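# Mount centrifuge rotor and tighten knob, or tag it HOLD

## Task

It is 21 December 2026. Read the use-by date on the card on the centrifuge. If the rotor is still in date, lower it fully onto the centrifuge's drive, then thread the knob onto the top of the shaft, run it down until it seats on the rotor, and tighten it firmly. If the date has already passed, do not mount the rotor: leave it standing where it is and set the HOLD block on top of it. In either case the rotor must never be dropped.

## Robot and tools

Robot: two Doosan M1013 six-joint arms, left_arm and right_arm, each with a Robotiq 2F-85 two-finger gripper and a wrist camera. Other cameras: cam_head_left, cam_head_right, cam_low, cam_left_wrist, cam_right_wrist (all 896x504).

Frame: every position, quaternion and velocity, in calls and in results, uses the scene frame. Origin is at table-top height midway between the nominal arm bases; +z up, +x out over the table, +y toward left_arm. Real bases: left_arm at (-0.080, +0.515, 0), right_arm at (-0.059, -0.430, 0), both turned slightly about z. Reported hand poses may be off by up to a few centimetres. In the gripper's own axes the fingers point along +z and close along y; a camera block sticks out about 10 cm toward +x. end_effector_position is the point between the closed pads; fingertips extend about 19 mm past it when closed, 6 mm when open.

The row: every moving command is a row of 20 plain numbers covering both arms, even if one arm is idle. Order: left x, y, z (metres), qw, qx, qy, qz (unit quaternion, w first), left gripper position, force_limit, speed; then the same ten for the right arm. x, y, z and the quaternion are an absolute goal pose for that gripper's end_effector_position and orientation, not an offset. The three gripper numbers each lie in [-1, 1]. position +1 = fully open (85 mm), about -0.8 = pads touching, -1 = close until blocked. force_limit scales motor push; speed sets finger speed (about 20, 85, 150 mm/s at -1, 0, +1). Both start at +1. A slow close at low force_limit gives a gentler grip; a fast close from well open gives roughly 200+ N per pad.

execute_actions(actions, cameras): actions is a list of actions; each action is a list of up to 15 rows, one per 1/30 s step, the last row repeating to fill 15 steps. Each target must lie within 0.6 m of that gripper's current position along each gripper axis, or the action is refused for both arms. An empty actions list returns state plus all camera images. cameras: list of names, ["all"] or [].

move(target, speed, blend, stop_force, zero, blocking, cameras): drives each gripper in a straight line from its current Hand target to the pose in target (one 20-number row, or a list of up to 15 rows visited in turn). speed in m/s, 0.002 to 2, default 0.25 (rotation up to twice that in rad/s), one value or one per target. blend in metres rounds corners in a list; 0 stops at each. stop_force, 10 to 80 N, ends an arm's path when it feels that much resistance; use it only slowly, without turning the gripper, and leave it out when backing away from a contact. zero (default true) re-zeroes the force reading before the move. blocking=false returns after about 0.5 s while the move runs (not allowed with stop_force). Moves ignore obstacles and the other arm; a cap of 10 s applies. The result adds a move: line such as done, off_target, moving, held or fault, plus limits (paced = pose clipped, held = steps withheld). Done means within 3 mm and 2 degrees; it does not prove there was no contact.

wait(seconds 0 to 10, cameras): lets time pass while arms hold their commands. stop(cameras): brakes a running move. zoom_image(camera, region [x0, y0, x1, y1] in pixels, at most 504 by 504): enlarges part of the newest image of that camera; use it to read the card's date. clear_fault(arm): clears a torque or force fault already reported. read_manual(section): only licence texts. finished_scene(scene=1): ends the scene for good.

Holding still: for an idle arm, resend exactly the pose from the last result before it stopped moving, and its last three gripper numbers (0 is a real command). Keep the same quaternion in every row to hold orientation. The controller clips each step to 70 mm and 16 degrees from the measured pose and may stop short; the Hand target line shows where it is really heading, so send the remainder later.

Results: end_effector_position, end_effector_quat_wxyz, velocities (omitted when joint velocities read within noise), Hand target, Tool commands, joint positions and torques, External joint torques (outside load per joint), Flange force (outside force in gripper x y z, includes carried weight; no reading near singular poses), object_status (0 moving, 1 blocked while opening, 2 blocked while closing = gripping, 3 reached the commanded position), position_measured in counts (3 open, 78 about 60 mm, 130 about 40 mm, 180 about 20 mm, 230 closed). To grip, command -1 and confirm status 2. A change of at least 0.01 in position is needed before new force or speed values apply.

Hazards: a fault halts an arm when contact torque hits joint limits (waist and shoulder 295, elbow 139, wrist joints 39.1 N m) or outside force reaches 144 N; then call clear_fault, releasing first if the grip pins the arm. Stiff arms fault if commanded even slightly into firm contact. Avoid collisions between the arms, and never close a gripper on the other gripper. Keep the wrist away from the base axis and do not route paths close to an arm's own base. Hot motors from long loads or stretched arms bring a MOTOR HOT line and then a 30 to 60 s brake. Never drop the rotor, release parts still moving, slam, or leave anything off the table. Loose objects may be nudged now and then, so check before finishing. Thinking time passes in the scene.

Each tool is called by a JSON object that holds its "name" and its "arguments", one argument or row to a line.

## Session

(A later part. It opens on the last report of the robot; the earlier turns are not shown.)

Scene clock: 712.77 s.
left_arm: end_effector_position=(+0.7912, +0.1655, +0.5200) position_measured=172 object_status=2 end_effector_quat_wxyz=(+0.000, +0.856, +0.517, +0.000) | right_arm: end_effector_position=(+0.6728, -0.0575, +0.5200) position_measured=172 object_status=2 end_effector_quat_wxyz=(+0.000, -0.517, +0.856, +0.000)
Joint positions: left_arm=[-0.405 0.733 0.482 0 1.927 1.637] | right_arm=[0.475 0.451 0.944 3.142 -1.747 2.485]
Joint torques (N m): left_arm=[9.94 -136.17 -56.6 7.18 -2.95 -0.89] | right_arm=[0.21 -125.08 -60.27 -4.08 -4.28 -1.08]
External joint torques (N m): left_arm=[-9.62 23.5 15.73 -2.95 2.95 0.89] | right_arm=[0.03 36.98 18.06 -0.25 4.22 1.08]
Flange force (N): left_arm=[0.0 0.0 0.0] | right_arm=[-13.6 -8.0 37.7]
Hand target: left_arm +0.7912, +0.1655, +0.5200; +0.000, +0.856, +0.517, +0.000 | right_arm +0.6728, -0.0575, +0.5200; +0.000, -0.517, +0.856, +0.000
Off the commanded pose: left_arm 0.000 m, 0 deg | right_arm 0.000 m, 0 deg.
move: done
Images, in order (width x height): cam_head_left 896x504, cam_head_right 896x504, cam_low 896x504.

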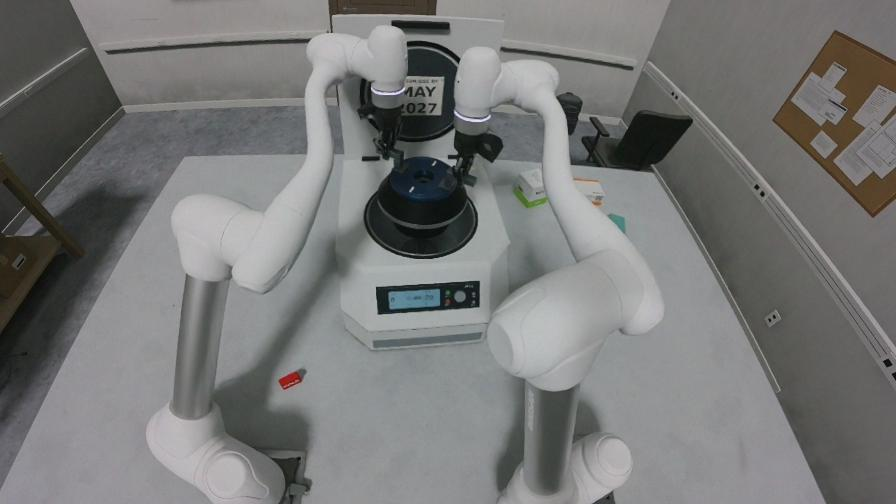

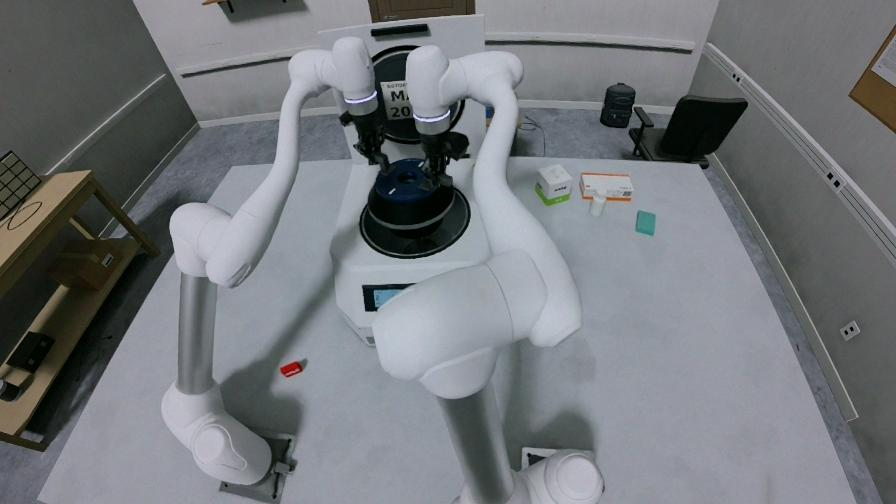

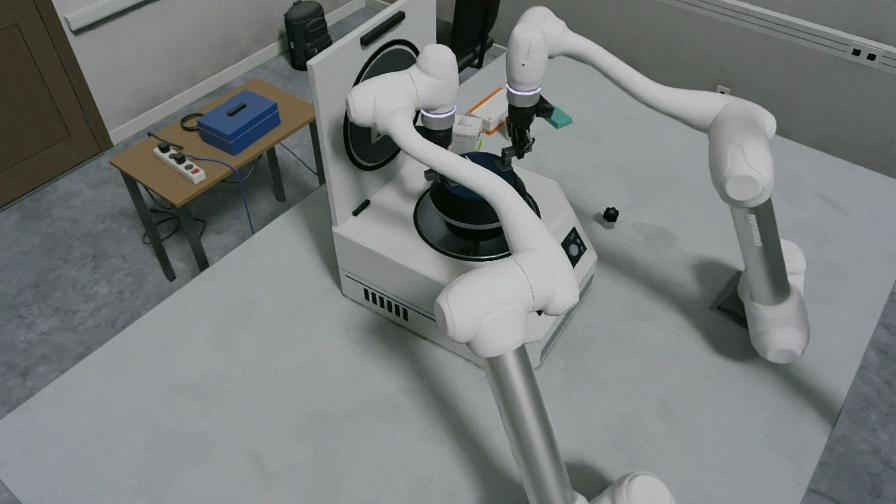

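{"name": "move", "arguments": {
  "target": [0.79123,0.16549,0.512,0,0.856267,0.516533,0,-1,1,-1,0.67277,-0.05749,0.512,0,0.516533,-0.856267,0,-1,1,-1],
  "speed": 0.03,
  "cameras": []
}}

{"name": "move", "arguments": {
  "target": [0.79123,0.16549,0.507,0,0.856267,0.516533,0,-1,1,-1,0.67277,-0.05749,0.507,0,0.516533,-0.856267,0,-1,1,-1],
  "speed": 0.03,
  "cameras": []
}}

Scene clock: 720.30 s.
left_arm: end_effector_position=(+0.7912, +0.1655, +0.5120) position_measured=172 object_status=2 end_effector_quat_wxyz=(+0.000, +0.856, +0.517, +0.000) | right_arm: end_effector_position=(+0.6728, -0.0575, +0.5120) position_measured=172 object_status=2 end_effector_quat_wxyz=(+0.000, -0.517, +0.856, +0.000)
Joint positions: left_arm=[-0.405 0.723 0.514 0 1.905 1.637] | right_arm=[0.475 0.449 0.962 3.142 -1.731 2.485]
Joint torques (N m): left_arm=[10.9 -136.28 -56.95 7.41 -2.83 -0.85] | right_arm=[-0.22 -124.75 -60.53 -4.33 -4.42 -0.9]
External joint torques (N m): left_arm=[-10.89 24.67 15.9 -3.16 2.82 0.85] | right_arm=[0.45 37.22 18.46 0.01 4.36 0.9]
Flange force (N): left_arm=[0.0 0.0 0.0] | right_arm=[-13.1 -7.3 38.9]
Hand target: left_arm +0.7912, +0.1655, +0.5120; +0.000, +0.856, +0.517, +0.000 | right_arm +0.6728, -0.0575, +0.5120; +0.000, -0.517, +0.856, +0.000
Off the commanded pose: left_arm 0.000 m, 0 deg | right_arm 0.000 m, 0 deg.
move: done
No camera images: "cameras" was empty.

Scene clock: 721.03 s.
left_arm: end_effector_position=(+0.7912, +0.1655, +0.5070) position_measured=172 object_status=2 end_effector_quat_wxyz=(+0.000, +0.856, +0.517, +0.000) | right_arm: end_effector_position=(+0.6728, -0.0575, +0.5070) position_measured=172 object_status=2 end_effector_quat_wxyz=(+0.000, -0.517, +0.856, +0.000)
Joint positions: left_arm=[-0.405 0.718 0.532 0 1.891 1.637] | right_arm=[0.475 0.447 0.973 3.142 -1.721 2.485]
Joint torques (N m): left_arm=[11.43 -136.03 -57.35 7.54 -2.84 -0.84] | right_arm=[-0.54 -124.05 -60.2 -4.44 -4.53 -0.91]
External joint torques (N m): left_arm=[-11.74 24.37 16.01 -3.27 2.84 0.84] | right_arm=[0.79 36.13 17.78 0.09 4.46 0.91]
Flange force (N): left_arm=[0.0 0.0 0.0] | right_arm=[-13.2 -6.8 38.0]
Hand target: left_arm +0.7912, +0.1655, +0.5070; +0.000, +0.856, +0.517, +0.000 | right_arm +0.6728, -0.0575, +0.5070; +0.000, -0.517, +0.856, +0.000
Off the commanded pose: left_arm 0.000 m, 0 deg | right_arm 0.000 m, 0 deg.
move: done
No camera images: "cameras" was empty.

{"name": "move", "arguments": {
  "target": [0.79123,0.16549,0.501,0,0.856267,0.516533,0,-1,1,-1,0.67277,-0.05749,0.501,0,0.516533,-0.856267,0,-1,1,-1],
  "speed": 0.03,
  "cameras": []
}}

{"name": "move", "arguments": {
  "target": [0.79123,0.16549,0.495,0,0.856267,0.516533,0,-1,1,-1,0.67277,-0.05749,0.495,0,0.516533,-0.856267,0,-1,1,-1],
  "speed": 0.03,
  "cameras": []
}}

Scene clock: 724.23 s.
left_arm: end_effector_position=(+0.7912, +0.1655, +0.5010) position_measured=172 object_status=2 end_effector_quat_wxyz=(+0.000, +0.856, +0.517, +0.000) | right_arm: end_effector_position=(+0.6728, -0.0575, +0.5010) position_measured=172 object_status=2 end_effector_quat_wxyz=(+0.000, -0.517, +0.856, +0.000)
Joint positions: left_arm=[-0.405 0.712 0.554 0 1.875 1.637] | right_arm=[0.475 0.445 0.987 3.142 -1.71 2.485]
Joint torques (N m): left_arm=[11.84 -135.82 -57.64 7.77 -2.8 -0.83] | right_arm=[-1.32 -124.16 -60.37 -4.61 -4.72 -0.92]
External joint torques (N m): left_arm=[-11.39 24.23 16.05 -3.46 2.8 0.83] | right_arm=[1.53 36.58 17.98 0.26 4.66 0.92]
Flange force (N): left_arm=[0.0 0.0 0.0] | right_arm=[-13.9 -6.1 38.8]
Hand target: left_arm +0.7912, +0.1655, +0.5010; +0.000, +0.856, +0.517, +0.000 | right_arm +0.6728, -0.0575, +0.5010; +0.000, -0.517, +0.856, +0.000
Off the commanded pose: left_arm 0.000 m, 0 deg | right_arm 0.000 m, 0 deg.
move: done
No camera images: "cameras" was empty.

Scene clock: 724.97 s.
left_arm: end_effector_position=(+0.7912, +0.1655, +0.4950) position_measured=172 object_status=2 end_effector_quat_wxyz=(+0.000, +0.856, +0.517, +0.000) | right_arm: end_effector_position=(+0.6728, -0.0575, +0.4950) position_measured=172 object_status=2 end_effector_quat_wxyz=(+0.000, -0.517, +0.856, +0.000)
Joint positions: left_arm=[-0.405 0.707 0.574 0 1.86 1.637] | right_arm=[0.475 0.444 1 3.142 -1.698 2.485]
Joint torques (N m): left_arm=[11.87 -135.66 -58.14 7.85 -2.77 -0.77] | right_arm=[-1.04 -124.41 -60.03 -4.63 -4.69 -0.89]
External joint torques (N m): left_arm=[-11.34 24.3 16.39 -3.53 2.77 0.77] | right_arm=[1.25 37.54 17.88 0.29 4.63 0.89]
Flange force (N): left_arm=[0.0 0.0 0.0] | right_arm=[-15.4 -7.7 38.4]
Hand target: left_arm +0.7912, +0.1655, +0.4950; +0.000, +0.856, +0.517, +0.000 | right_arm +0.6728, -0.0575, +0.4950; +0.000, -0.517, +0.856, +0.000
Off the commanded pose: left_arm 0.000 m, 0 deg | right_arm 0.000 m, 0 deg.
move: done
No camera images: "cameras" was empty.

{"name": "move", "arguments": {
  "target": [0.79114,0.16532,0.487,0,0.856267,0.516533,0,-1,1,-1,0.67286,-0.05732,0.487,0,0.516533,-0.856267,0,-1,1,-1],
  "speed": 0.03,
  "cameras": []
}}

{"name": "move", "arguments": {
  "target": [0.79114,0.16532,0.479,0,0.856267,0.516533,0,-1,1,-1,0.67286,-0.05732,0.479,0,0.516533,-0.856267,0,-1,1,-1],
  "speed": 0.03,
  "cameras": []
}}

Scene clock: 729.77 s.
left_arm: end_effector_position=(+0.7911, +0.1653, +0.4870) position_measured=172 object_status=2 end_effector_quat_wxyz=(+0.000, +0.856, +0.517, +0.000) | right_arm: end_effector_position=(+0.6729, -0.0574, +0.4870) position_measured=172 object_status=2 end_effector_quat_wxyz=(+0.000, -0.517, +0.856, +0.000)
Joint positions: left_arm=[-0.405 0.701 0.6 0 1.841 1.637] | right_arm=[0.475 0.442 1.016 3.142 -1.683 2.485]
Joint torques (N m): left_arm=[3.17 -135.9 -58.41 5.34 -2.49 -0.73] | right_arm=[3.07 -121.32 -61.9 -3.29 -2.33 -0.89]
External joint torques (N m): left_arm=[-2.41 24.11 16.12 -0.95 2.49 0.73] | right_arm=[-2.86 34 19.42 -1.08 2.27 0.89]
Flange force (N): left_arm=[0.0 0.0 0.0] | right_arm=[-5.0 -6.5 38.2]
Hand target: left_arm +0.7911, +0.1653, +0.4870; +0.000, +0.856, +0.517, +0.000 | right_arm +0.6729, -0.0573, +0.4870; +0.000, -0.517, +0.856, +0.000
Off the commanded pose: left_arm 0.000 m, 0 deg | right_arm 0.000 m, 0 deg.
move: done
No camera images: "cameras" was empty.

Scene clock: 730.50 s.
left_arm: end_effector_position=(+0.7911, +0.1653, +0.4790) position_measured=172 object_status=2 end_effector_quat_wxyz=(+0.000, +0.856, +0.517, +0.000) | right_arm: end_effector_position=(+0.6729, -0.0573, +0.4790) position_measured=172 object_status=2 end_effector_quat_wxyz=(+0.000, -0.517, +0.856, +0.000)
Joint positions: left_arm=[-0.405 0.695 0.625 0 1.821 1.637] | right_arm=[0.476 0.441 1.033 3.142 -1.668 2.485]
Joint torques (N m): left_arm=[2.91 -135.82 -58.61 5.24 -2.4 -0.68] | right_arm=[2.76 -120.89 -62.17 -3.19 -2.29 -0.82]
External joint torques (N m): left_arm=[-3.29 26.46 16.89 -0.95 2.38 0.68] | right_arm=[-2.54 34 19.86 -1.16 2.22 0.82]
Flange force (N): left_arm=[-3.1 -2.6 27.5] | right_arm=[-4.3 -5.6 39.0]
Hand target: left_arm +0.7911, +0.1653, +0.4790; +0.000, +0.856, +0.517, +0.000 | right_arm +0.6729, -0.0573, +0.4790; +0.000, -0.517, +0.856, +0.000
Off the commanded pose: left_arm 0.000 m, 0 deg | right_arm 0.000 m, 0 deg.
move: done
No camera images: "cameras" was empty.

{"name": "move", "arguments": {
  "target": [0.79114,0.16532,0.467,0,0.856267,0.516533,0,-1,1,-1,0.67286,-0.05732,0.467,0,0.516533,-0.856267,0,-1,1,-1],
  "speed": 0.03,
  "cameras": []
}}

{"name": "move", "arguments": {
  "target": [0.79114,0.16532,0.455,0,0.856267,0.516533,0,-1,1,-1,0.67286,-0.05732,0.455,0,0.516533,-0.856267,0,-1,1,-1],
  "speed": 0.03,
  "cameras": []
}}

Scene clock: 734.13 s.
left_arm: end_effector_position=(+0.7911, +0.1653, +0.4670) position_measured=172 object_status=2 end_effector_quat_wxyz=(+0.000, +0.856, +0.517, +0.000) | right_arm: end_effector_position=(+0.6729, -0.0573, +0.4670) position_measured=172 object_status=2 end_effector_quat_wxyz=(+0.000, -0.517, +0.856, +0.000)
Joint positions: left_arm=[-0.405 0.687 0.66 0 1.794 1.637] | right_arm=[0.476 0.439 1.057 3.142 -1.645 2.485]
Joint torques (N m): left_arm=[3.79 -134.01 -58.18 5.44 -2.2 -0.82] | right_arm=[2.66 -122.23 -61.47 -3.18 -2.99 -0.86]
External joint torques (N m): left_arm=[-3.59 24.57 16.06 -1.08 2.2 0.82] | right_arm=[-2.45 35.1 18.8 -1.2 2.93 0.86]
Flange force (N): left_arm=[-3.3 -3.6 26.3] | right_arm=[-7.9 -8.0 38.1]
Hand target: left_arm +0.7911, +0.1653, +0.4670; +0.000, +0.856, +0.517, +0.000 | right_arm +0.6729, -0.0573, +0.4670; +0.000, -0.517, +0.856, +0.000
Off the commanded pose: left_arm 0.000 m, 0 deg | right_arm 0.000 m, 0 deg.
move: done
No camera images: "cameras" was empty.

Scene clock: 734.87 s.
left_arm: end_effector_position=(+0.7911, +0.1653, +0.4550) position_measured=172 object_status=2 end_effector_quat_wxyz=(+0.000, +0.856, +0.517, +0.000) | right_arm: end_effector_position=(+0.6729, -0.0573, +0.4550) position_measured=172 object_status=2 end_effector_quat_wxyz=(+0.000, -0.517, +0.856, +0.000)
Joint positions: left_arm=[-0.405 0.681 0.693 0 1.767 1.637] | right_arm=[0.476 0.437 1.081 3.142 -1.623 2.485]
Joint torques (N m): left_arm=[4.35 -133.91 -58.59 5.51 -2.14 -0.81] | right_arm=[2.67 -122.05 -61.89 -3.5 -3.28 -0.94]
External joint torques (N m): left_arm=[-4.4 23.8 15.83 -1.1 2.14 0.81] | right_arm=[-2.43 34.29 19.03 -0.91 3.21 0.94]
Flange force (N): left_arm=[-4.3 -4.1 25.9] | right_arm=[-6.1 -6.5 39.4]
Hand target: left_arm +0.7911, +0.1653, +0.4550; +0.000, +0.856, +0.517, +0.000 | right_arm +0.6729, -0.0573, +0.4550; +0.000, -0.517, +0.856, +0.000
Off the commanded pose: left_arm 0.000 m, 0 deg | right_arm 0.000 m, 0 deg.
move: done
No camera images: "cameras" was empty.

{"name": "move", "arguments": {
  "target": [0.79114,0.16532,0.443,0,0.856267,0.516533,0,-1,1,-1,0.67286,-0.05732,0.443,0,0.516533,-0.856267,0,-1,1,-1],
  "speed": 0.03,
  "cameras": []
}}

{"name": "move", "arguments": {
  "target": [0.79114,0.16532,0.431,0,0.856267,0.516533,0,-1,1,-1,0.67286,-0.05732,0.431,0,0.516533,-0.856267,0,-1,1,-1],
  "speed": 0.03,
  "cameras": ["cam_head_left","cam_head_right"]
}}

{"name": "zoom_image", "arguments": {
  "camera": "cam_head_left",
  "region": [380, 150, 480, 220]
}}

{"name": "zoom_image", "arguments": {
  "camera": "cam_head_right",
  "region": [360, 150, 460, 220]
}}

Scene clock: 738.67 s.
left_arm: end_effector_position=(+0.7911, +0.1653, +0.4430) position_measured=172 object_status=2 end_effector_quat_wxyz=(+0.000, +0.856, +0.517, +0.000) | right_arm: end_effector_position=(+0.6729, -0.0573, +0.4430) position_measured=172 object_status=2 end_effector_quat_wxyz=(+0.000, -0.517, +0.856, +0.000)
Joint positions: left_arm=[-0.405 0.675 0.724 0 1.742 1.637] | right_arm=[0.476 0.436 1.104 3.142 -1.601 2.485]
Joint torques (N m): left_arm=[4.28 -133.44 -58.7 5.69 -2.08 -0.8] | right_arm=[2.79 -122.93 -62.11 -3.57 -3.4 -0.87]
External joint torques (N m): left_arm=[-3.57 23.94 15.97 -1.26 2.08 0.8] | right_arm=[-2.56 35.16 19.18 -0.85 3.33 0.87]
Flange force (N): left_arm=[-3.4 -4.1 26.0] | right_arm=[-6.7 -7.3 40.0]
Hand target: left_arm +0.7911, +0.1653, +0.4430; +0.000, +0.856, +0.517, +0.000 | right_arm +0.6729, -0.0573, +0.4430; +0.000, -0.517, +0.856, +0.000
Off the commanded pose: left_arm 0.000 m, 0 deg | right_arm 0.000 m, 0 deg.
move: done
No camera images: "cameras" was empty.

Scene clock: 739.40 s.
left_arm: end_effector_position=(+0.7911, +0.1653, +0.4310) position_measured=172 object_status=2 end_effector_quat_wxyz=(+0.000, +0.856, +0.517, +0.000) | right_arm: end_effector_position=(+0.6729, -0.0573, +0.4310) position_measured=172 object_status=2 end_effector_quat_wxyz=(+0.000, -0.517, +0.856, +0.000)
Joint positions: left_arm=[-0.405 0.671 0.754 0 1.717 1.637] | right_arm=[0.476 0.436 1.126 3.142 -1.58 2.485]
Joint torques (N m): left_arm=[4.45 -132.67 -58.86 5.77 -2.07 -0.77] | right_arm=[2.11 -123.4 -61.75 -3.69 -3.62 -0.86]
External joint torques (N m): left_arm=[-4.05 23.35 15.89 -1.32 2.06 0.77] | right_arm=[-1.92 37.05 19.22 -0.68 3.56 0.86]
Flange force (N): left_arm=[-4.0 -4.8 25.7] | right_arm=[-9.7 -8.4 40.6]
Hand target: left_arm +0.7911, +0.1653, +0.4310; +0.000, +0.856, +0.517, +0.000 | right_arm +0.6729, -0.0573, +0.4310; +0.000, -0.517, +0.856, +0.000
Off the commanded pose: left_arm 0.000 m, 0 deg | right_arm 0.000 m, 0 deg.
move: done
Images, in order (width x height): cam_head_left 896x504, cam_head_right 896x504.

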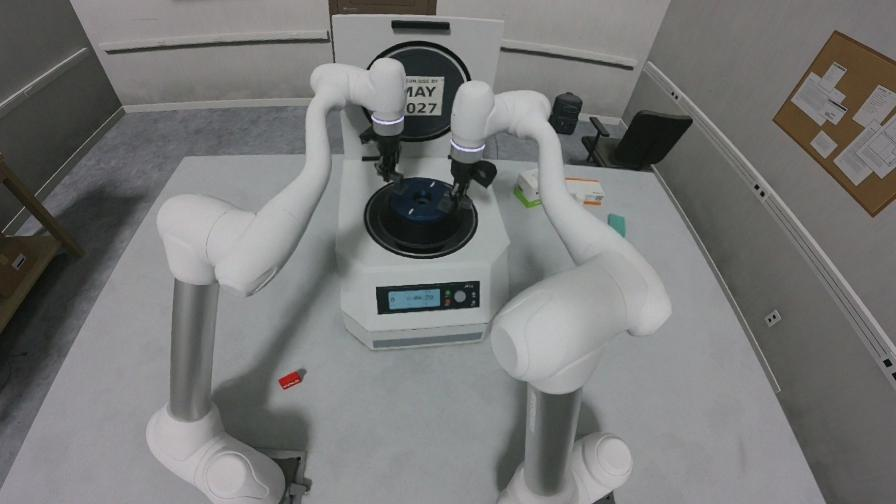

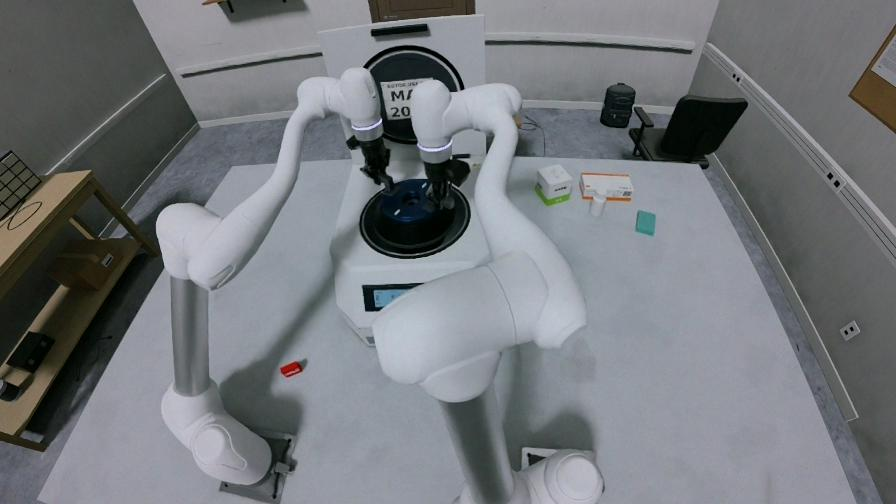

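Scaled by 5.040.

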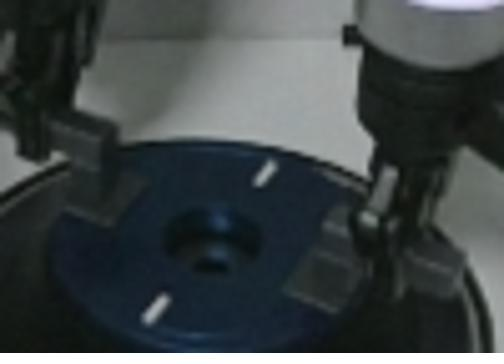

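Scaled by 5.040.

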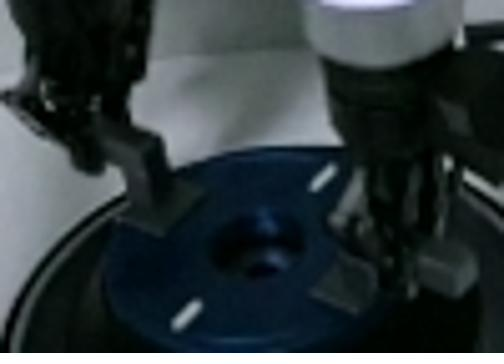

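{"name": "move", "arguments": {
  "target": [0.79114,0.16532,0.421,0,0.856267,0.516533,0,-1,1,-1,0.67286,-0.05732,0.421,0,0.516533,-0.856267,0,-1,1,-1],
  "speed": 0.03,
  "cameras": []
}}

{"name": "move", "arguments": {
  "target": [0.79114,0.16532,0.412,0,0.856267,0.516533,0,-1,1,-1,0.67286,-0.05732,0.412,0,0.516533,-0.856267,0,-1,1,-1],
  "speed": 0.03,
  "cameras": ["cam_head_left","cam_head_right"]
}}

{"name": "zoom_image", "arguments": {
  "camera": "cam_head_left",
  "region": [390, 160, 460, 220]
}}

{"name": "zoom_image", "arguments": {
  "camera": "cam_head_right",
  "region": [375, 165, 445, 225]
}}

Scene clock: 744.90 s.
left_arm: end_effector_position=(+0.7911, +0.1653, +0.4210) position_measured=172 object_status=2 end_effector_quat_wxyz=(+0.000, +0.856, +0.517, +0.000) | right_arm: end_effector_position=(+0.6729, -0.0573, +0.4210) position_measured=172 object_status=2 end_effector_quat_wxyz=(+0.000, -0.517, +0.856, +0.000)
Joint positions: left_arm=[-0.405 0.668 0.777 0 1.696 1.637] | right_arm=[0.476 0.436 1.144 3.142 -1.562 2.485]
Joint torques (N m): left_arm=[5.58 -132.09 -58.47 6.01 -1.91 -0.75] | right_arm=[1.5 -124.19 -61.44 -3.9 -4.11 -0.82]
External joint torques (N m): left_arm=[-5.18 21.98 15.01 -1.5 1.9 0.75] | right_arm=[-1.31 37.77 18.96 -0.47 4.04 0.82]
Flange force (N): left_arm=[-5.2 -4.4 24.2] | right_arm=[-11.3 -8.7 41.3]
Hand target: left_arm +0.7911, +0.1653, +0.4210; +0.000, +0.856, +0.517, +0.000 | right_arm +0.6729, -0.0573, +0.4210; +0.000, -0.517, +0.856, +0.000
Off the commanded pose: left_arm 0.000 m, 0 deg | right_arm 0.000 m, 0 deg.
move: done
No camera images: "cameras" was empty.

Scene clock: 745.63 s.
left_arm: end_effector_position=(+0.7911, +0.1653, +0.4120) position_measured=172 object_status=2 end_effector_quat_wxyz=(+0.000, +0.856, +0.517, +0.000) | right_arm: end_effector_position=(+0.6729, -0.0573, +0.4120) position_measured=172 object_status=2 end_effector_quat_wxyz=(+0.000, -0.517, +0.856, +0.000)
Joint positions: left_arm=[-0.405 0.665 0.798 0 1.679 1.637] | right_arm=[0.476 0.436 1.16 3.142 -1.546 2.485]
Joint torques (N m): left_arm=[5.62 -131.57 -58.14 6.11 -1.76 -0.72] | right_arm=[0.92 -124.56 -61.4 -3.97 -4.36 -0.88]
External joint torques (N m): left_arm=[-5.31 22.29 14.89 -1.63 1.76 0.72] | right_arm=[-0.65 36.75 18.4 -0.45 4.29 0.88]
Flange force (N): left_arm=[-5.3 -3.3 24.0] | right_arm=[-11.3 -7.6 40.9]
Hand target: left_arm +0.7911, +0.1653, +0.4120; +0.000, +0.856, +0.517, +0.000 | right_arm +0.6729, -0.0573, +0.4120; +0.000, -0.517, +0.856, +0.000
Off the commanded pose: left_arm 0.000 m, 0 deg | right_arm 0.000 m, 0 deg.
move: done
Images, in order (width x height): cam_head_left 896x504, cam_head_right 896x504.

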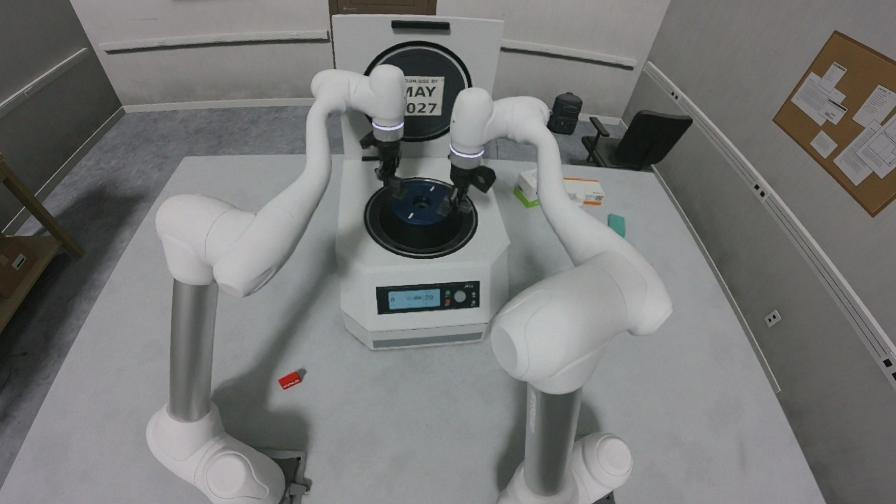

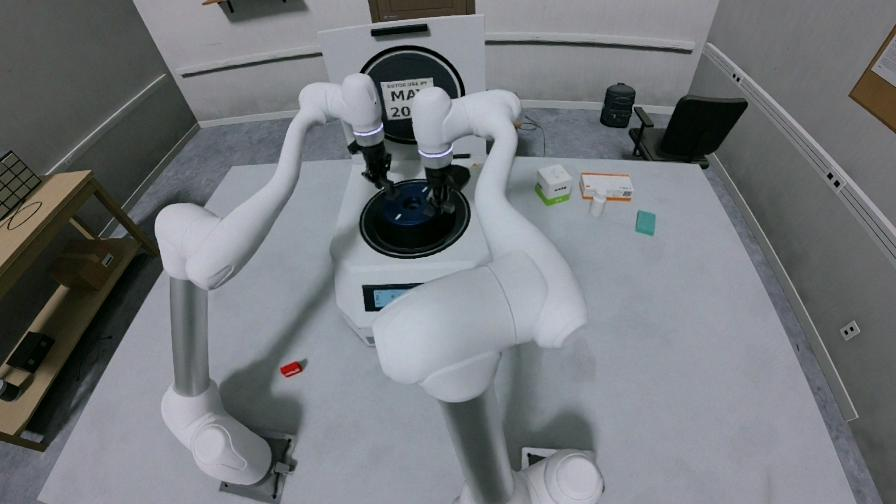

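Scaled by 7.200.

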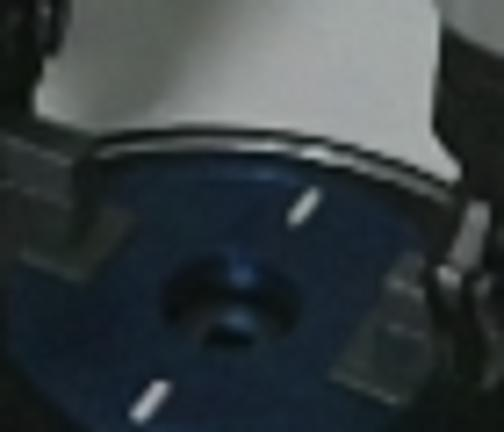

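Scaled by 7.200.

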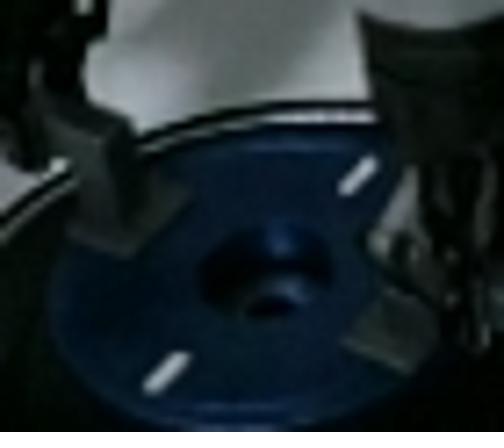

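{"name": "move", "arguments": {
  "target": [0.79114,0.16532,0.402,0,0.856267,0.516533,0,-1,1,-1,0.67286,-0.05732,0.402,0,0.516533,-0.856267,0,-1,1,-1],
  "speed": 0.03,
  "cameras": []
}}

{"name": "move", "arguments": {
  "target": [0.79114,0.16532,0.392,0,0.856267,0.516533,0,-1,1,-1,0.67286,-0.05732,0.392,0,0.516533,-0.856267,0,-1,1,-1],
  "speed": 0.03,
  "cameras": ["cam_head_left","cam_head_right"]
}}

{"name": "zoom_image", "arguments": {
  "camera": "cam_head_left",
  "region": [395, 180, 445, 225]
}}

{"name": "zoom_image", "arguments": {
  "camera": "cam_head_right",
  "region": [385, 180, 435, 225]
}}

Scene clock: 751.03 s.
left_arm: end_effector_position=(+0.7911, +0.1653, +0.4020) position_measured=172 object_status=2 end_effector_quat_wxyz=(+0.000, +0.856, +0.517, +0.000) | right_arm: end_effector_position=(+0.6729, -0.0573, +0.4020) position_measured=172 object_status=2 end_effector_quat_wxyz=(+0.000, -0.517, +0.856, +0.000)
Joint positions: left_arm=[-0.405 0.663 0.819 0 1.659 1.637] | right_arm=[0.476 0.437 1.177 3.142 -1.528 2.485]
Joint torques (N m): left_arm=[5.88 -131.91 -58.61 6.09 -1.85 -0.75] | right_arm=[0.52 -124.34 -61.27 -4 -4.41 -0.82]
External joint torques (N m): left_arm=[-5.89 24.02 15.74 -1.66 1.84 0.75] | right_arm=[-0.29 37.06 18.53 -0.4 4.34 0.82]
Flange force (N): left_arm=[-5.8 -2.4 25.2] | right_arm=[-11.5 -7.3 41.5]
Hand target: left_arm +0.7911, +0.1653, +0.4020; +0.000, +0.856, +0.517, +0.000 | right_arm +0.6729, -0.0573, +0.4020; +0.000, -0.517, +0.856, +0.000
Off the commanded pose: left_arm 0.000 m, 0 deg | right_arm 0.000 m, 0 deg.
move: done
No camera images: "cameras" was empty.

Scene clock: 751.77 s.
left_arm: end_effector_position=(+0.7911, +0.1653, +0.3920) position_measured=172 object_status=2 end_effector_quat_wxyz=(+0.000, +0.856, +0.517, +0.000) | right_arm: end_effector_position=(+0.6729, -0.0573, +0.3920) position_measured=172 object_status=2 end_effector_quat_wxyz=(+0.000, -0.517, +0.856, +0.000)
Joint positions: left_arm=[-0.405 0.662 0.84 0 1.64 1.637] | right_arm=[0.476 0.438 1.193 3.142 -1.511 2.485]
Joint torques (N m): left_arm=[6.24 -131.48 -58.51 6.26 -1.72 -0.74] | right_arm=[0.73 -124.8 -61.48 -4.14 -4.42 -0.85]
External joint torques (N m): left_arm=[-6.43 22.82 15.26 -1.79 1.72 0.74] | right_arm=[-0.51 37.97 18.93 -0.23 4.35 0.85]
Flange force (N): left_arm=[-6.4 -3.2 24.5] | right_arm=[-11.7 -7.7 42.6]
Hand target: left_arm +0.7911, +0.1653, +0.3920; +0.000, +0.856, +0.517, +0.000 | right_arm +0.6729, -0.0573, +0.3920; +0.000, -0.517, +0.856, +0.000
Off the commanded pose: left_arm 0.000 m, 0 deg | right_arm 0.000 m, 0 deg.
move: done
Images, in order (width x height): cam_head_left 896x504, cam_head_right 896x504.

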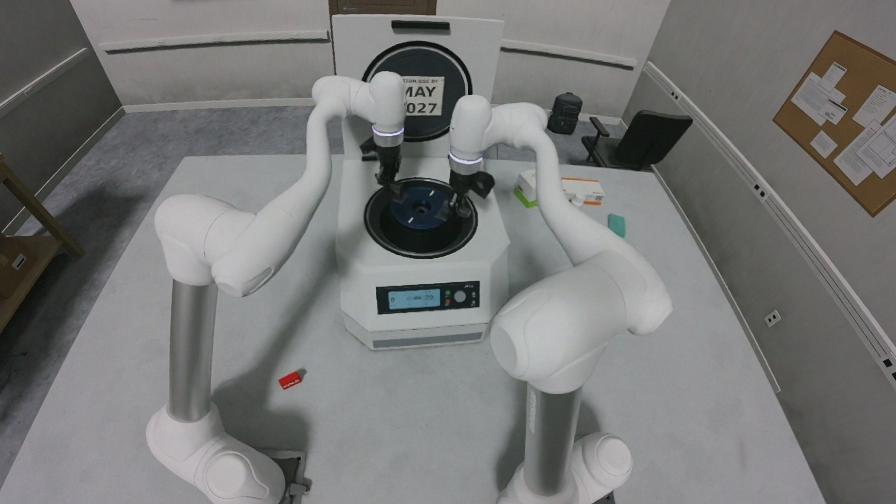

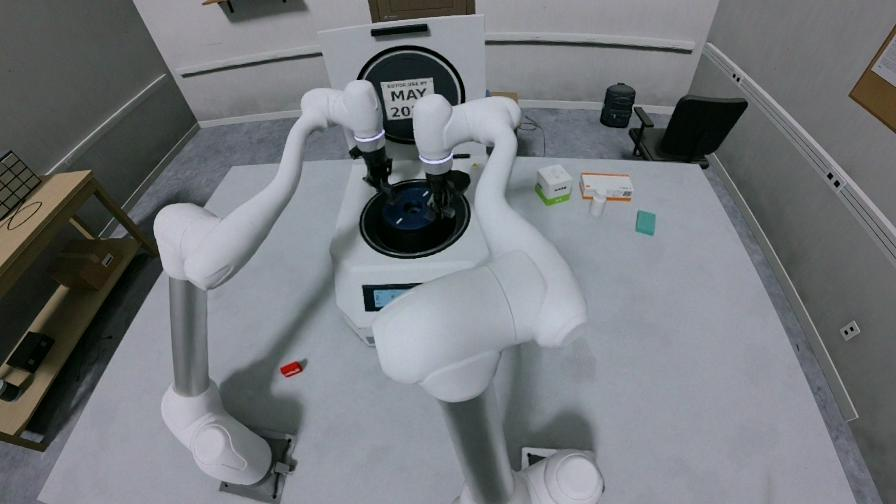

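Scaled by 10.080.

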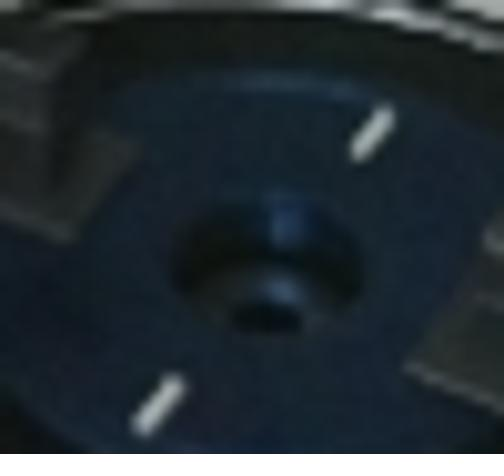

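Scaled by 10.080.

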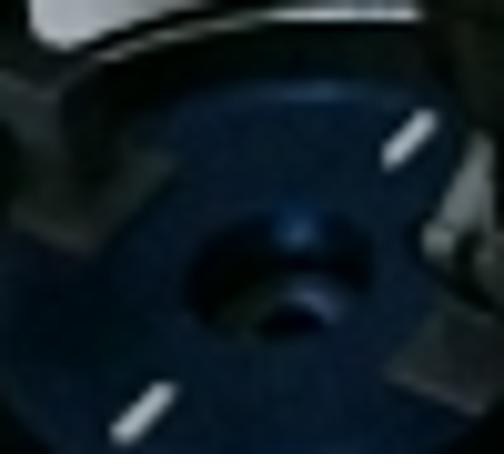

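{"name": "move", "arguments": {
  "target": [0.79114,0.16532,0.382,0,0.856267,0.516533,0,-1,1,-1,0.67286,-0.05732,0.382,0,0.516533,-0.856267,0,-1,1,-1],
  "speed": 0.03,
  "cameras": []
}}

{"name": "move", "arguments": {
  "target": [0.79114,0.16532,0.372,0,0.856267,0.516533,0,-1,1,-1,0.67286,-0.05732,0.372,0,0.516533,-0.856267,0,-1,1,-1],
  "speed": 0.03,
  "cameras": ["cam_head_left","cam_head_right"]
}}

{"name": "zoom_image", "arguments": {
  "camera": "cam_head_left",
  "region": [395, 185, 445, 230]
}}

{"name": "zoom_image", "arguments": {
  "camera": "cam_head_right",
  "region": [385, 185, 435, 230]
}}

Scene clock: 756.07 s.
left_arm: end_effector_position=(+0.7911, +0.1653, +0.3820) position_measured=172 object_status=2 end_effector_quat_wxyz=(+0.000, +0.856, +0.517, +0.000) | right_arm: end_effector_position=(+0.6729, -0.0573, +0.3820) position_measured=172 object_status=2 end_effector_quat_wxyz=(+0.000, -0.517, +0.856, +0.000)
Joint positions: left_arm=[-0.405 0.66 0.86 0 1.621 1.637] | right_arm=[0.476 0.439 1.209 3.142 -1.493 2.485]
Joint torques (N m): left_arm=[6.35 -131.18 -58.22 6.24 -1.66 -0.76] | right_arm=[0.07 -125.1 -60.81 -4.15 -4.62 -0.83]
External joint torques (N m): left_arm=[-6.62 22.02 14.72 -1.76 1.65 0.76] | right_arm=[0.14 37.17 18.05 -0.25 4.54 0.83]
Flange force (N): left_arm=[-6.6 -3.0 23.6] | right_arm=[-12.6 -7.4 41.7]
Hand target: left_arm +0.7911, +0.1653, +0.3820; +0.000, +0.856, +0.517, +0.000 | right_arm +0.6729, -0.0573, +0.3820; +0.000, -0.517, +0.856, +0.000
Off the commanded pose: left_arm 0.000 m, 0 deg | right_arm 0.000 m, 0 deg.
move: done
No camera images: "cameras" was empty.

Scene clock: 756.80 s.
left_arm: end_effector_position=(+0.7911, +0.1653, +0.3720) position_measured=172 object_status=2 end_effector_quat_wxyz=(+0.000, +0.856, +0.517, +0.000) | right_arm: end_effector_position=(+0.6729, -0.0573, +0.3720) position_measured=172 object_status=2 end_effector_quat_wxyz=(+0.000, -0.517, +0.856, +0.000)
Joint positions: left_arm=[-0.405 0.659 0.88 0 1.603 1.637] | right_arm=[0.476 0.441 1.225 3.142 -1.476 2.485]
Joint torques (N m): left_arm=[6.58 -131.05 -58.31 6.32 -1.63 -0.75] | right_arm=[0.52 -124.33 -60.45 -4.26 -4.87 -0.75]
External joint torques (N m): left_arm=[-6.02 21.95 14.79 -1.8 1.63 0.75] | right_arm=[-0.31 37.69 18.13 -0.1 4.81 0.75]
Flange force (N): left_arm=[-6.0 -3.4 23.7] | right_arm=[-12.4 -8.1 42.6]
Hand target: left_arm +0.7911, +0.1653, +0.3720; +0.000, +0.856, +0.517, +0.000 | right_arm +0.6729, -0.0573, +0.3720; +0.000, -0.517, +0.856, +0.000
Off the commanded pose: left_arm 0.000 m, 0 deg | right_arm 0.000 m, 0 deg.
move: done
Images, in order (width x height): cam_head_left 896x504, cam_head_right 896x504.

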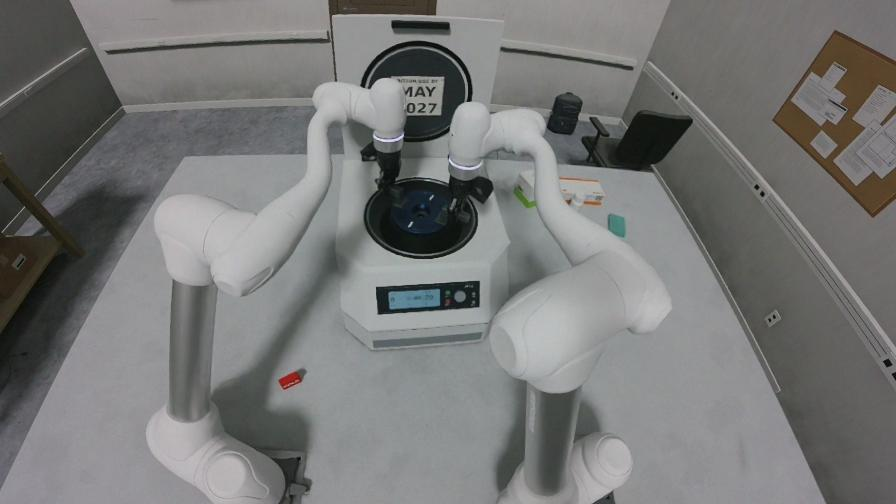

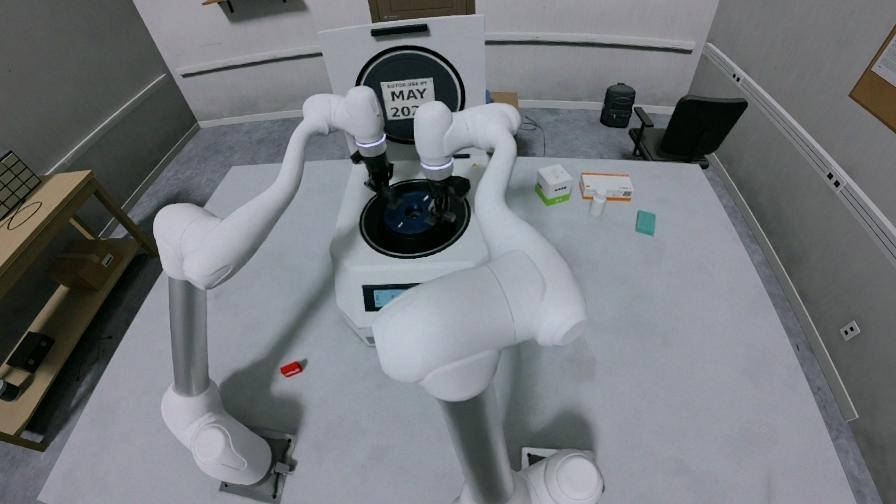

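Scaled by 10.080.

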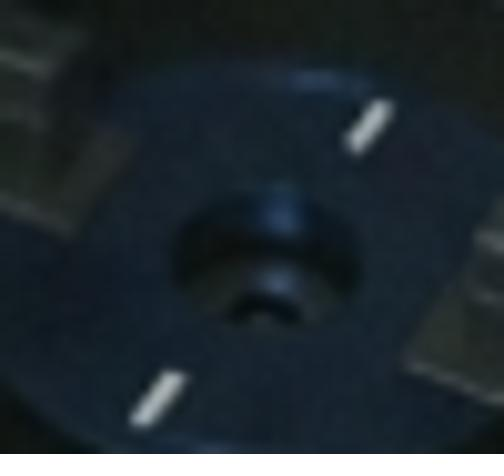

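Scaled by 10.080.

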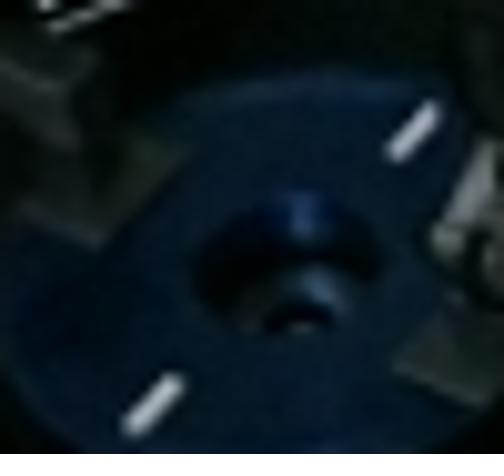

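{"name": "move", "arguments": {
  "target": [0.79114,0.16532,0.362,0,0.856267,0.516533,0,-1,1,-1,0.67286,-0.05732,0.362,0,0.516533,-0.856267,0,-1,1,-1],
  "speed": 0.03,
  "cameras": []
}}

{"name": "move", "arguments": {
  "target": [0.79114,0.16532,0.354,0,0.856267,0.516533,0,-1,1,-1,0.67286,-0.05732,0.354,0,0.516533,-0.856267,0,-1,1,-1],
  "speed": 0.03,
  "cameras": ["cam_head_left","cam_head_right"]
}}

{"name": "zoom_image", "arguments": {
  "camera": "cam_head_left",
  "region": [395, 185, 445, 230]
}}

{"name": "zoom_image", "arguments": {
  "camera": "cam_head_right",
  "region": [385, 185, 435, 230]
}}

Scene clock: 760.40 s.
left_arm: end_effector_position=(+0.7911, +0.1653, +0.3620) position_measured=172 object_status=2 end_effector_quat_wxyz=(+0.000, +0.856, +0.517, +0.000) | right_arm: end_effector_position=(+0.6729, -0.0573, +0.3620) position_measured=172 object_status=2 end_effector_quat_wxyz=(+0.000, -0.517, +0.856, +0.000)
Joint positions: left_arm=[-0.405 0.659 0.898 0 1.585 1.637] | right_arm=[0.476 0.442 1.241 3.142 -1.459 2.485]
Joint torques (N m): left_arm=[6.75 -130.15 -57.82 6.36 -1.6 -0.77] | right_arm=[-0.56 -125.39 -59.85 -4.32 -5.08 -0.86]
External joint torques (N m): left_arm=[-6.18 20.74 14.22 -1.84 1.6 0.77] | right_arm=[0.8 37.76 17.23 -0.06 5.02 0.86]
Flange force (N): left_arm=[-6.2 -3.8 22.6] | right_arm=[-14.9 -8.1 41.9]
Hand target: left_arm +0.7911, +0.1653, +0.3620; +0.000, +0.856, +0.517, +0.000 | right_arm +0.6729, -0.0573, +0.3620; +0.000, -0.517, +0.856, +0.000
Off the commanded pose: left_arm 0.000 m, 0 deg | right_arm 0.000 m, 0 deg.
move: done
No camera images: "cameras" was empty.

Scene clock: 761.10 s.
left_arm: end_effector_position=(+0.7911, +0.1653, +0.3540) position_measured=172 object_status=2 end_effector_quat_wxyz=(+0.000, +0.856, +0.517, +0.000) | right_arm: end_effector_position=(+0.6729, -0.0573, +0.3540) position_measured=172 object_status=2 end_effector_quat_wxyz=(+0.000, -0.517, +0.856, +0.000)
Joint positions: left_arm=[-0.405 0.659 0.913 0 1.57 1.637] | right_arm=[0.476 0.444 1.253 3.142 -1.445 2.485]
Joint torques (N m): left_arm=[7.15 -129.82 -57.76 6.37 -1.45 -0.79] | right_arm=[0.18 -125.83 -59.9 -4.36 -5.29 -0.79]
External joint torques (N m): left_arm=[-6.62 21.76 14.61 -1.89 1.44 0.78] | right_arm=[0.08 38.1 17.38 -0.01 5.23 0.79]
Flange force (N): left_arm=[-6.6 -3.2 23.5] | right_arm=[-14.2 -8.8 42.9]
Hand target: left_arm +0.7911, +0.1653, +0.3540; +0.000, +0.856, +0.517, +0.000 | right_arm +0.6729, -0.0573, +0.3540; +0.000, -0.517, +0.856, +0.000
Off the commanded pose: left_arm 0.000 m, 0 deg | right_arm 0.000 m, 0 deg.
move: done
Images, in order (width x height): cam_head_left 896x504, cam_head_right 896x504.

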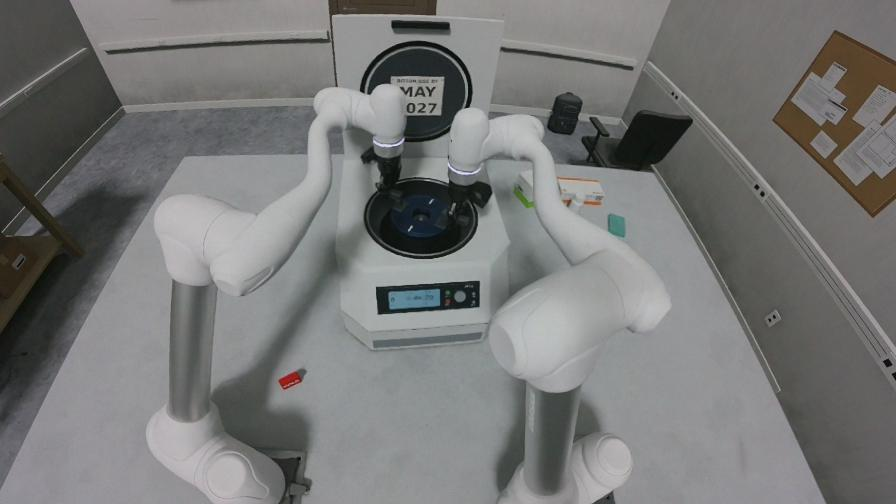

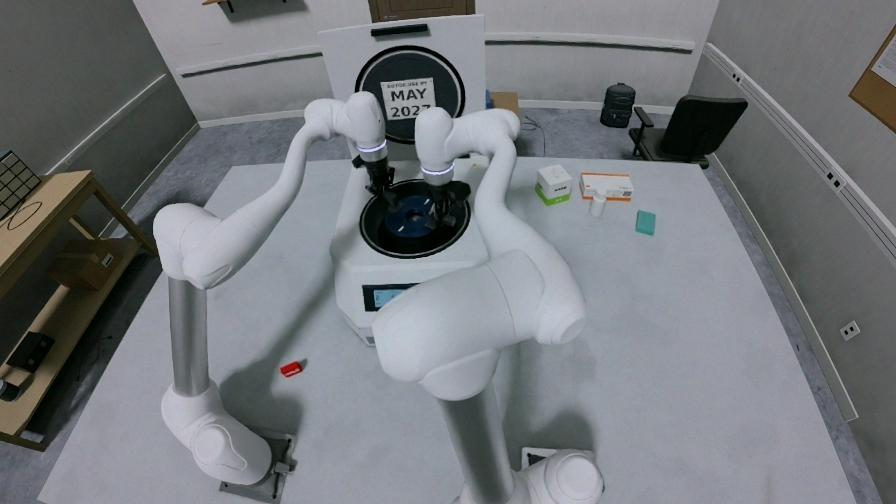

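Scaled by 10.080.

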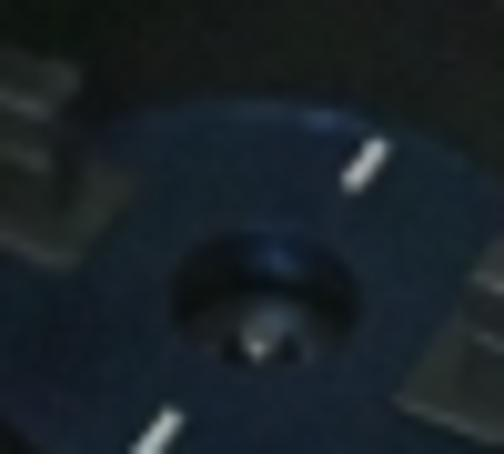

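Scaled by 10.080.

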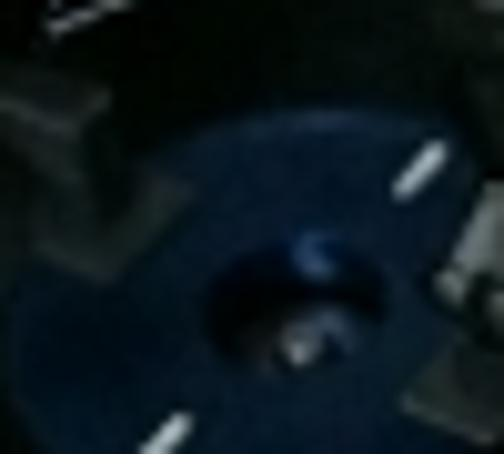

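{"name": "move", "arguments": {
  "target": [0.79114,0.16532,0.349,0,0.856267,0.516533,0,-1,1,-1,0.67286,-0.05732,0.349,0,0.516533,-0.856267,0,-1,1,-1],
  "speed": 0.02,
  "cameras": []
}}

{"name": "move", "arguments": {
  "target": [0.79114,0.16532,0.345,0,0.856267,0.516533,0,-1,1,-1,0.67286,-0.05732,0.345,0,0.516533,-0.856267,0,-1,1,-1],
  "speed": 0.02,
  "cameras": []
}}

Scene clock: 766.93 s.
left_arm: end_effector_position=(+0.7911, +0.1653, +0.3491) position_measured=172 object_status=2 end_effector_quat_wxyz=(+0.000, +0.856, +0.517, +0.000) | right_arm: end_effector_position=(+0.6729, -0.0573, +0.3490) position_measured=172 object_status=2 end_effector_quat_wxyz=(+0.000, -0.517, +0.856, +0.000)
Joint positions: left_arm=[-0.405 0.659 0.922 0 1.561 1.637] | right_arm=[0.476 0.445 1.26 3.142 -1.437 2.485]
Joint torques (N m): left_arm=[7.58 -130.96 -58.67 6.54 -1.73 -0.74] | right_arm=[-0.45 -125.53 -59.47 -4.4 -5.16 -0.88]
External joint torques (N m): left_arm=[-7.41 22.37 15.28 -2.05 1.72 0.74] | right_arm=[0.7 37.48 16.85 0.02 5.09 0.88]
Flange force (N): left_arm=[-7.5 -3.8 24.2] | right_arm=[-15.0 -8.2 41.9]
Hand target: left_arm +0.7911, +0.1653, +0.3490; +0.000, +0.856, +0.517, +0.000 | right_arm +0.6729, -0.0573, +0.3490; +0.000, -0.517, +0.856, +0.000
Off the commanded pose: left_arm 0.000 m, 0 deg | right_arm 0.000 m, 0 deg.
move: done
No camera images: "cameras" was empty.

Scene clock: 767.63 s.
left_arm: end_effector_position=(+0.7911, +0.1653, +0.3450) position_measured=172 object_status=2 end_effector_quat_wxyz=(+0.000, +0.856, +0.517, +0.000) | right_arm: end_effector_position=(+0.6729, -0.0573, +0.3450) position_measured=172 object_status=2 end_effector_quat_wxyz=(+0.000, -0.517, +0.856, +0.000)
Joint positions: left_arm=[-0.405 0.659 0.929 0 1.554 1.637] | right_arm=[0.476 0.446 1.266 3.142 -1.43 2.485]
Joint torques (N m): left_arm=[7.01 -130.02 -57.86 6.4 -1.62 -0.79] | right_arm=[-0.04 -126.12 -59.39 -4.4 -5.38 -0.99]
External joint torques (N m): left_arm=[-6.16 21.24 14.51 -1.9 1.62 0.78] | right_arm=[0.23 38.09 16.79 0.02 5.31 0.99]
Flange force (N): left_arm=[-6.1 -3.7 23.0] | right_arm=[-15.4 -9.1 42.5]
Hand target: left_arm +0.7911, +0.1653, +0.3450; +0.000, +0.856, +0.517, +0.000 | right_arm +0.6729, -0.0573, +0.3450; +0.000, -0.517, +0.856, +0.000
Off the commanded pose: left_arm 0.000 m, 0 deg | right_arm 0.000 m, 0 deg.
move: done
No camera images: "cameras" was empty.

{"name": "move", "arguments": {
  "target": [0.79114,0.16532,0.341,0,0.856267,0.516533,0,-1,1,-1,0.67286,-0.05732,0.341,0,0.516533,-0.856267,0,-1,1,-1],
  "speed": 0.02,
  "cameras": []
}}

{"name": "move", "arguments": {
  "target": [0.79114,0.16532,0.338,0,0.856267,0.516533,0,-1,1,-1,0.67286,-0.05732,0.338,0,0.516533,-0.856267,0,-1,1,-1],
  "speed": 0.02,
  "cameras": []
}}

Scene clock: 770.57 s.
left_arm: end_effector_position=(+0.7911, +0.1653, +0.3410) position_measured=172 object_status=2 end_effector_quat_wxyz=(+0.000, +0.856, +0.517, +0.000) | right_arm: end_effector_position=(+0.6729, -0.0573, +0.3410) position_measured=172 object_status=2 end_effector_quat_wxyz=(+0.000, -0.517, +0.856, +0.000)
Joint positions: left_arm=[-0.405 0.659 0.935 0 1.547 1.637] | right_arm=[0.476 0.447 1.272 3.142 -1.423 2.485]
Joint torques (N m): left_arm=[7.73 -130.49 -58.38 6.54 -1.67 -0.8] | right_arm=[-0.5 -125.7 -59.08 -4.44 -5.28 -0.84]
External joint torques (N m): left_arm=[-7.06 22.62 15.37 -2.08 1.67 0.8] | right_arm=[0.74 38.09 16.97 0.1 5.2 0.84]
Flange force (N): left_arm=[-7.1 -3.7 24.4] | right_arm=[-15.3 -8.5 42.7]
Hand target: left_arm +0.7911, +0.1653, +0.3410; +0.000, +0.856, +0.517, +0.000 | right_arm +0.6729, -0.0573, +0.3410; +0.000, -0.517, +0.856, +0.000
Off the commanded pose: left_arm 0.000 m, 0 deg | right_arm 0.000 m, 0 deg.
move: done
No camera images: "cameras" was empty.

Scene clock: 771.27 s.
left_arm: end_effector_position=(+0.7911, +0.1653, +0.3380) position_measured=172 object_status=2 end_effector_quat_wxyz=(+0.000, +0.856, +0.517, +0.000) | right_arm: end_effector_position=(+0.6729, -0.0573, +0.3380) position_measured=172 object_status=2 end_effector_quat_wxyz=(+0.000, -0.517, +0.856, +0.000)
Joint positions: left_arm=[-0.405 0.659 0.941 0 1.542 1.637] | right_arm=[0.476 0.448 1.276 3.142 -1.418 2.485]
Joint torques (N m): left_arm=[7.52 -129.9 -57.67 6.47 -1.48 -0.77] | right_arm=[0.05 -126.02 -59.28 -4.4 -5.49 -0.85]
External joint torques (N m): left_arm=[-6.77 21.3 14.33 -1.96 1.47 0.77] | right_arm=[0.15 38.04 16.9 0.05 5.42 0.85]
Flange force (N): left_arm=[-6.7 -3.1 22.9] | right_arm=[-14.8 -8.9 43.0]
Hand target: left_arm +0.7911, +0.1653, +0.3380; +0.000, +0.856, +0.517, +0.000 | right_arm +0.6729, -0.0573, +0.3380; +0.000, -0.517, +0.856, +0.000
Off the commanded pose: left_arm 0.000 m, 0 deg | right_arm 0.000 m, 0 deg.
move: done
No camera images: "cameras" was empty.


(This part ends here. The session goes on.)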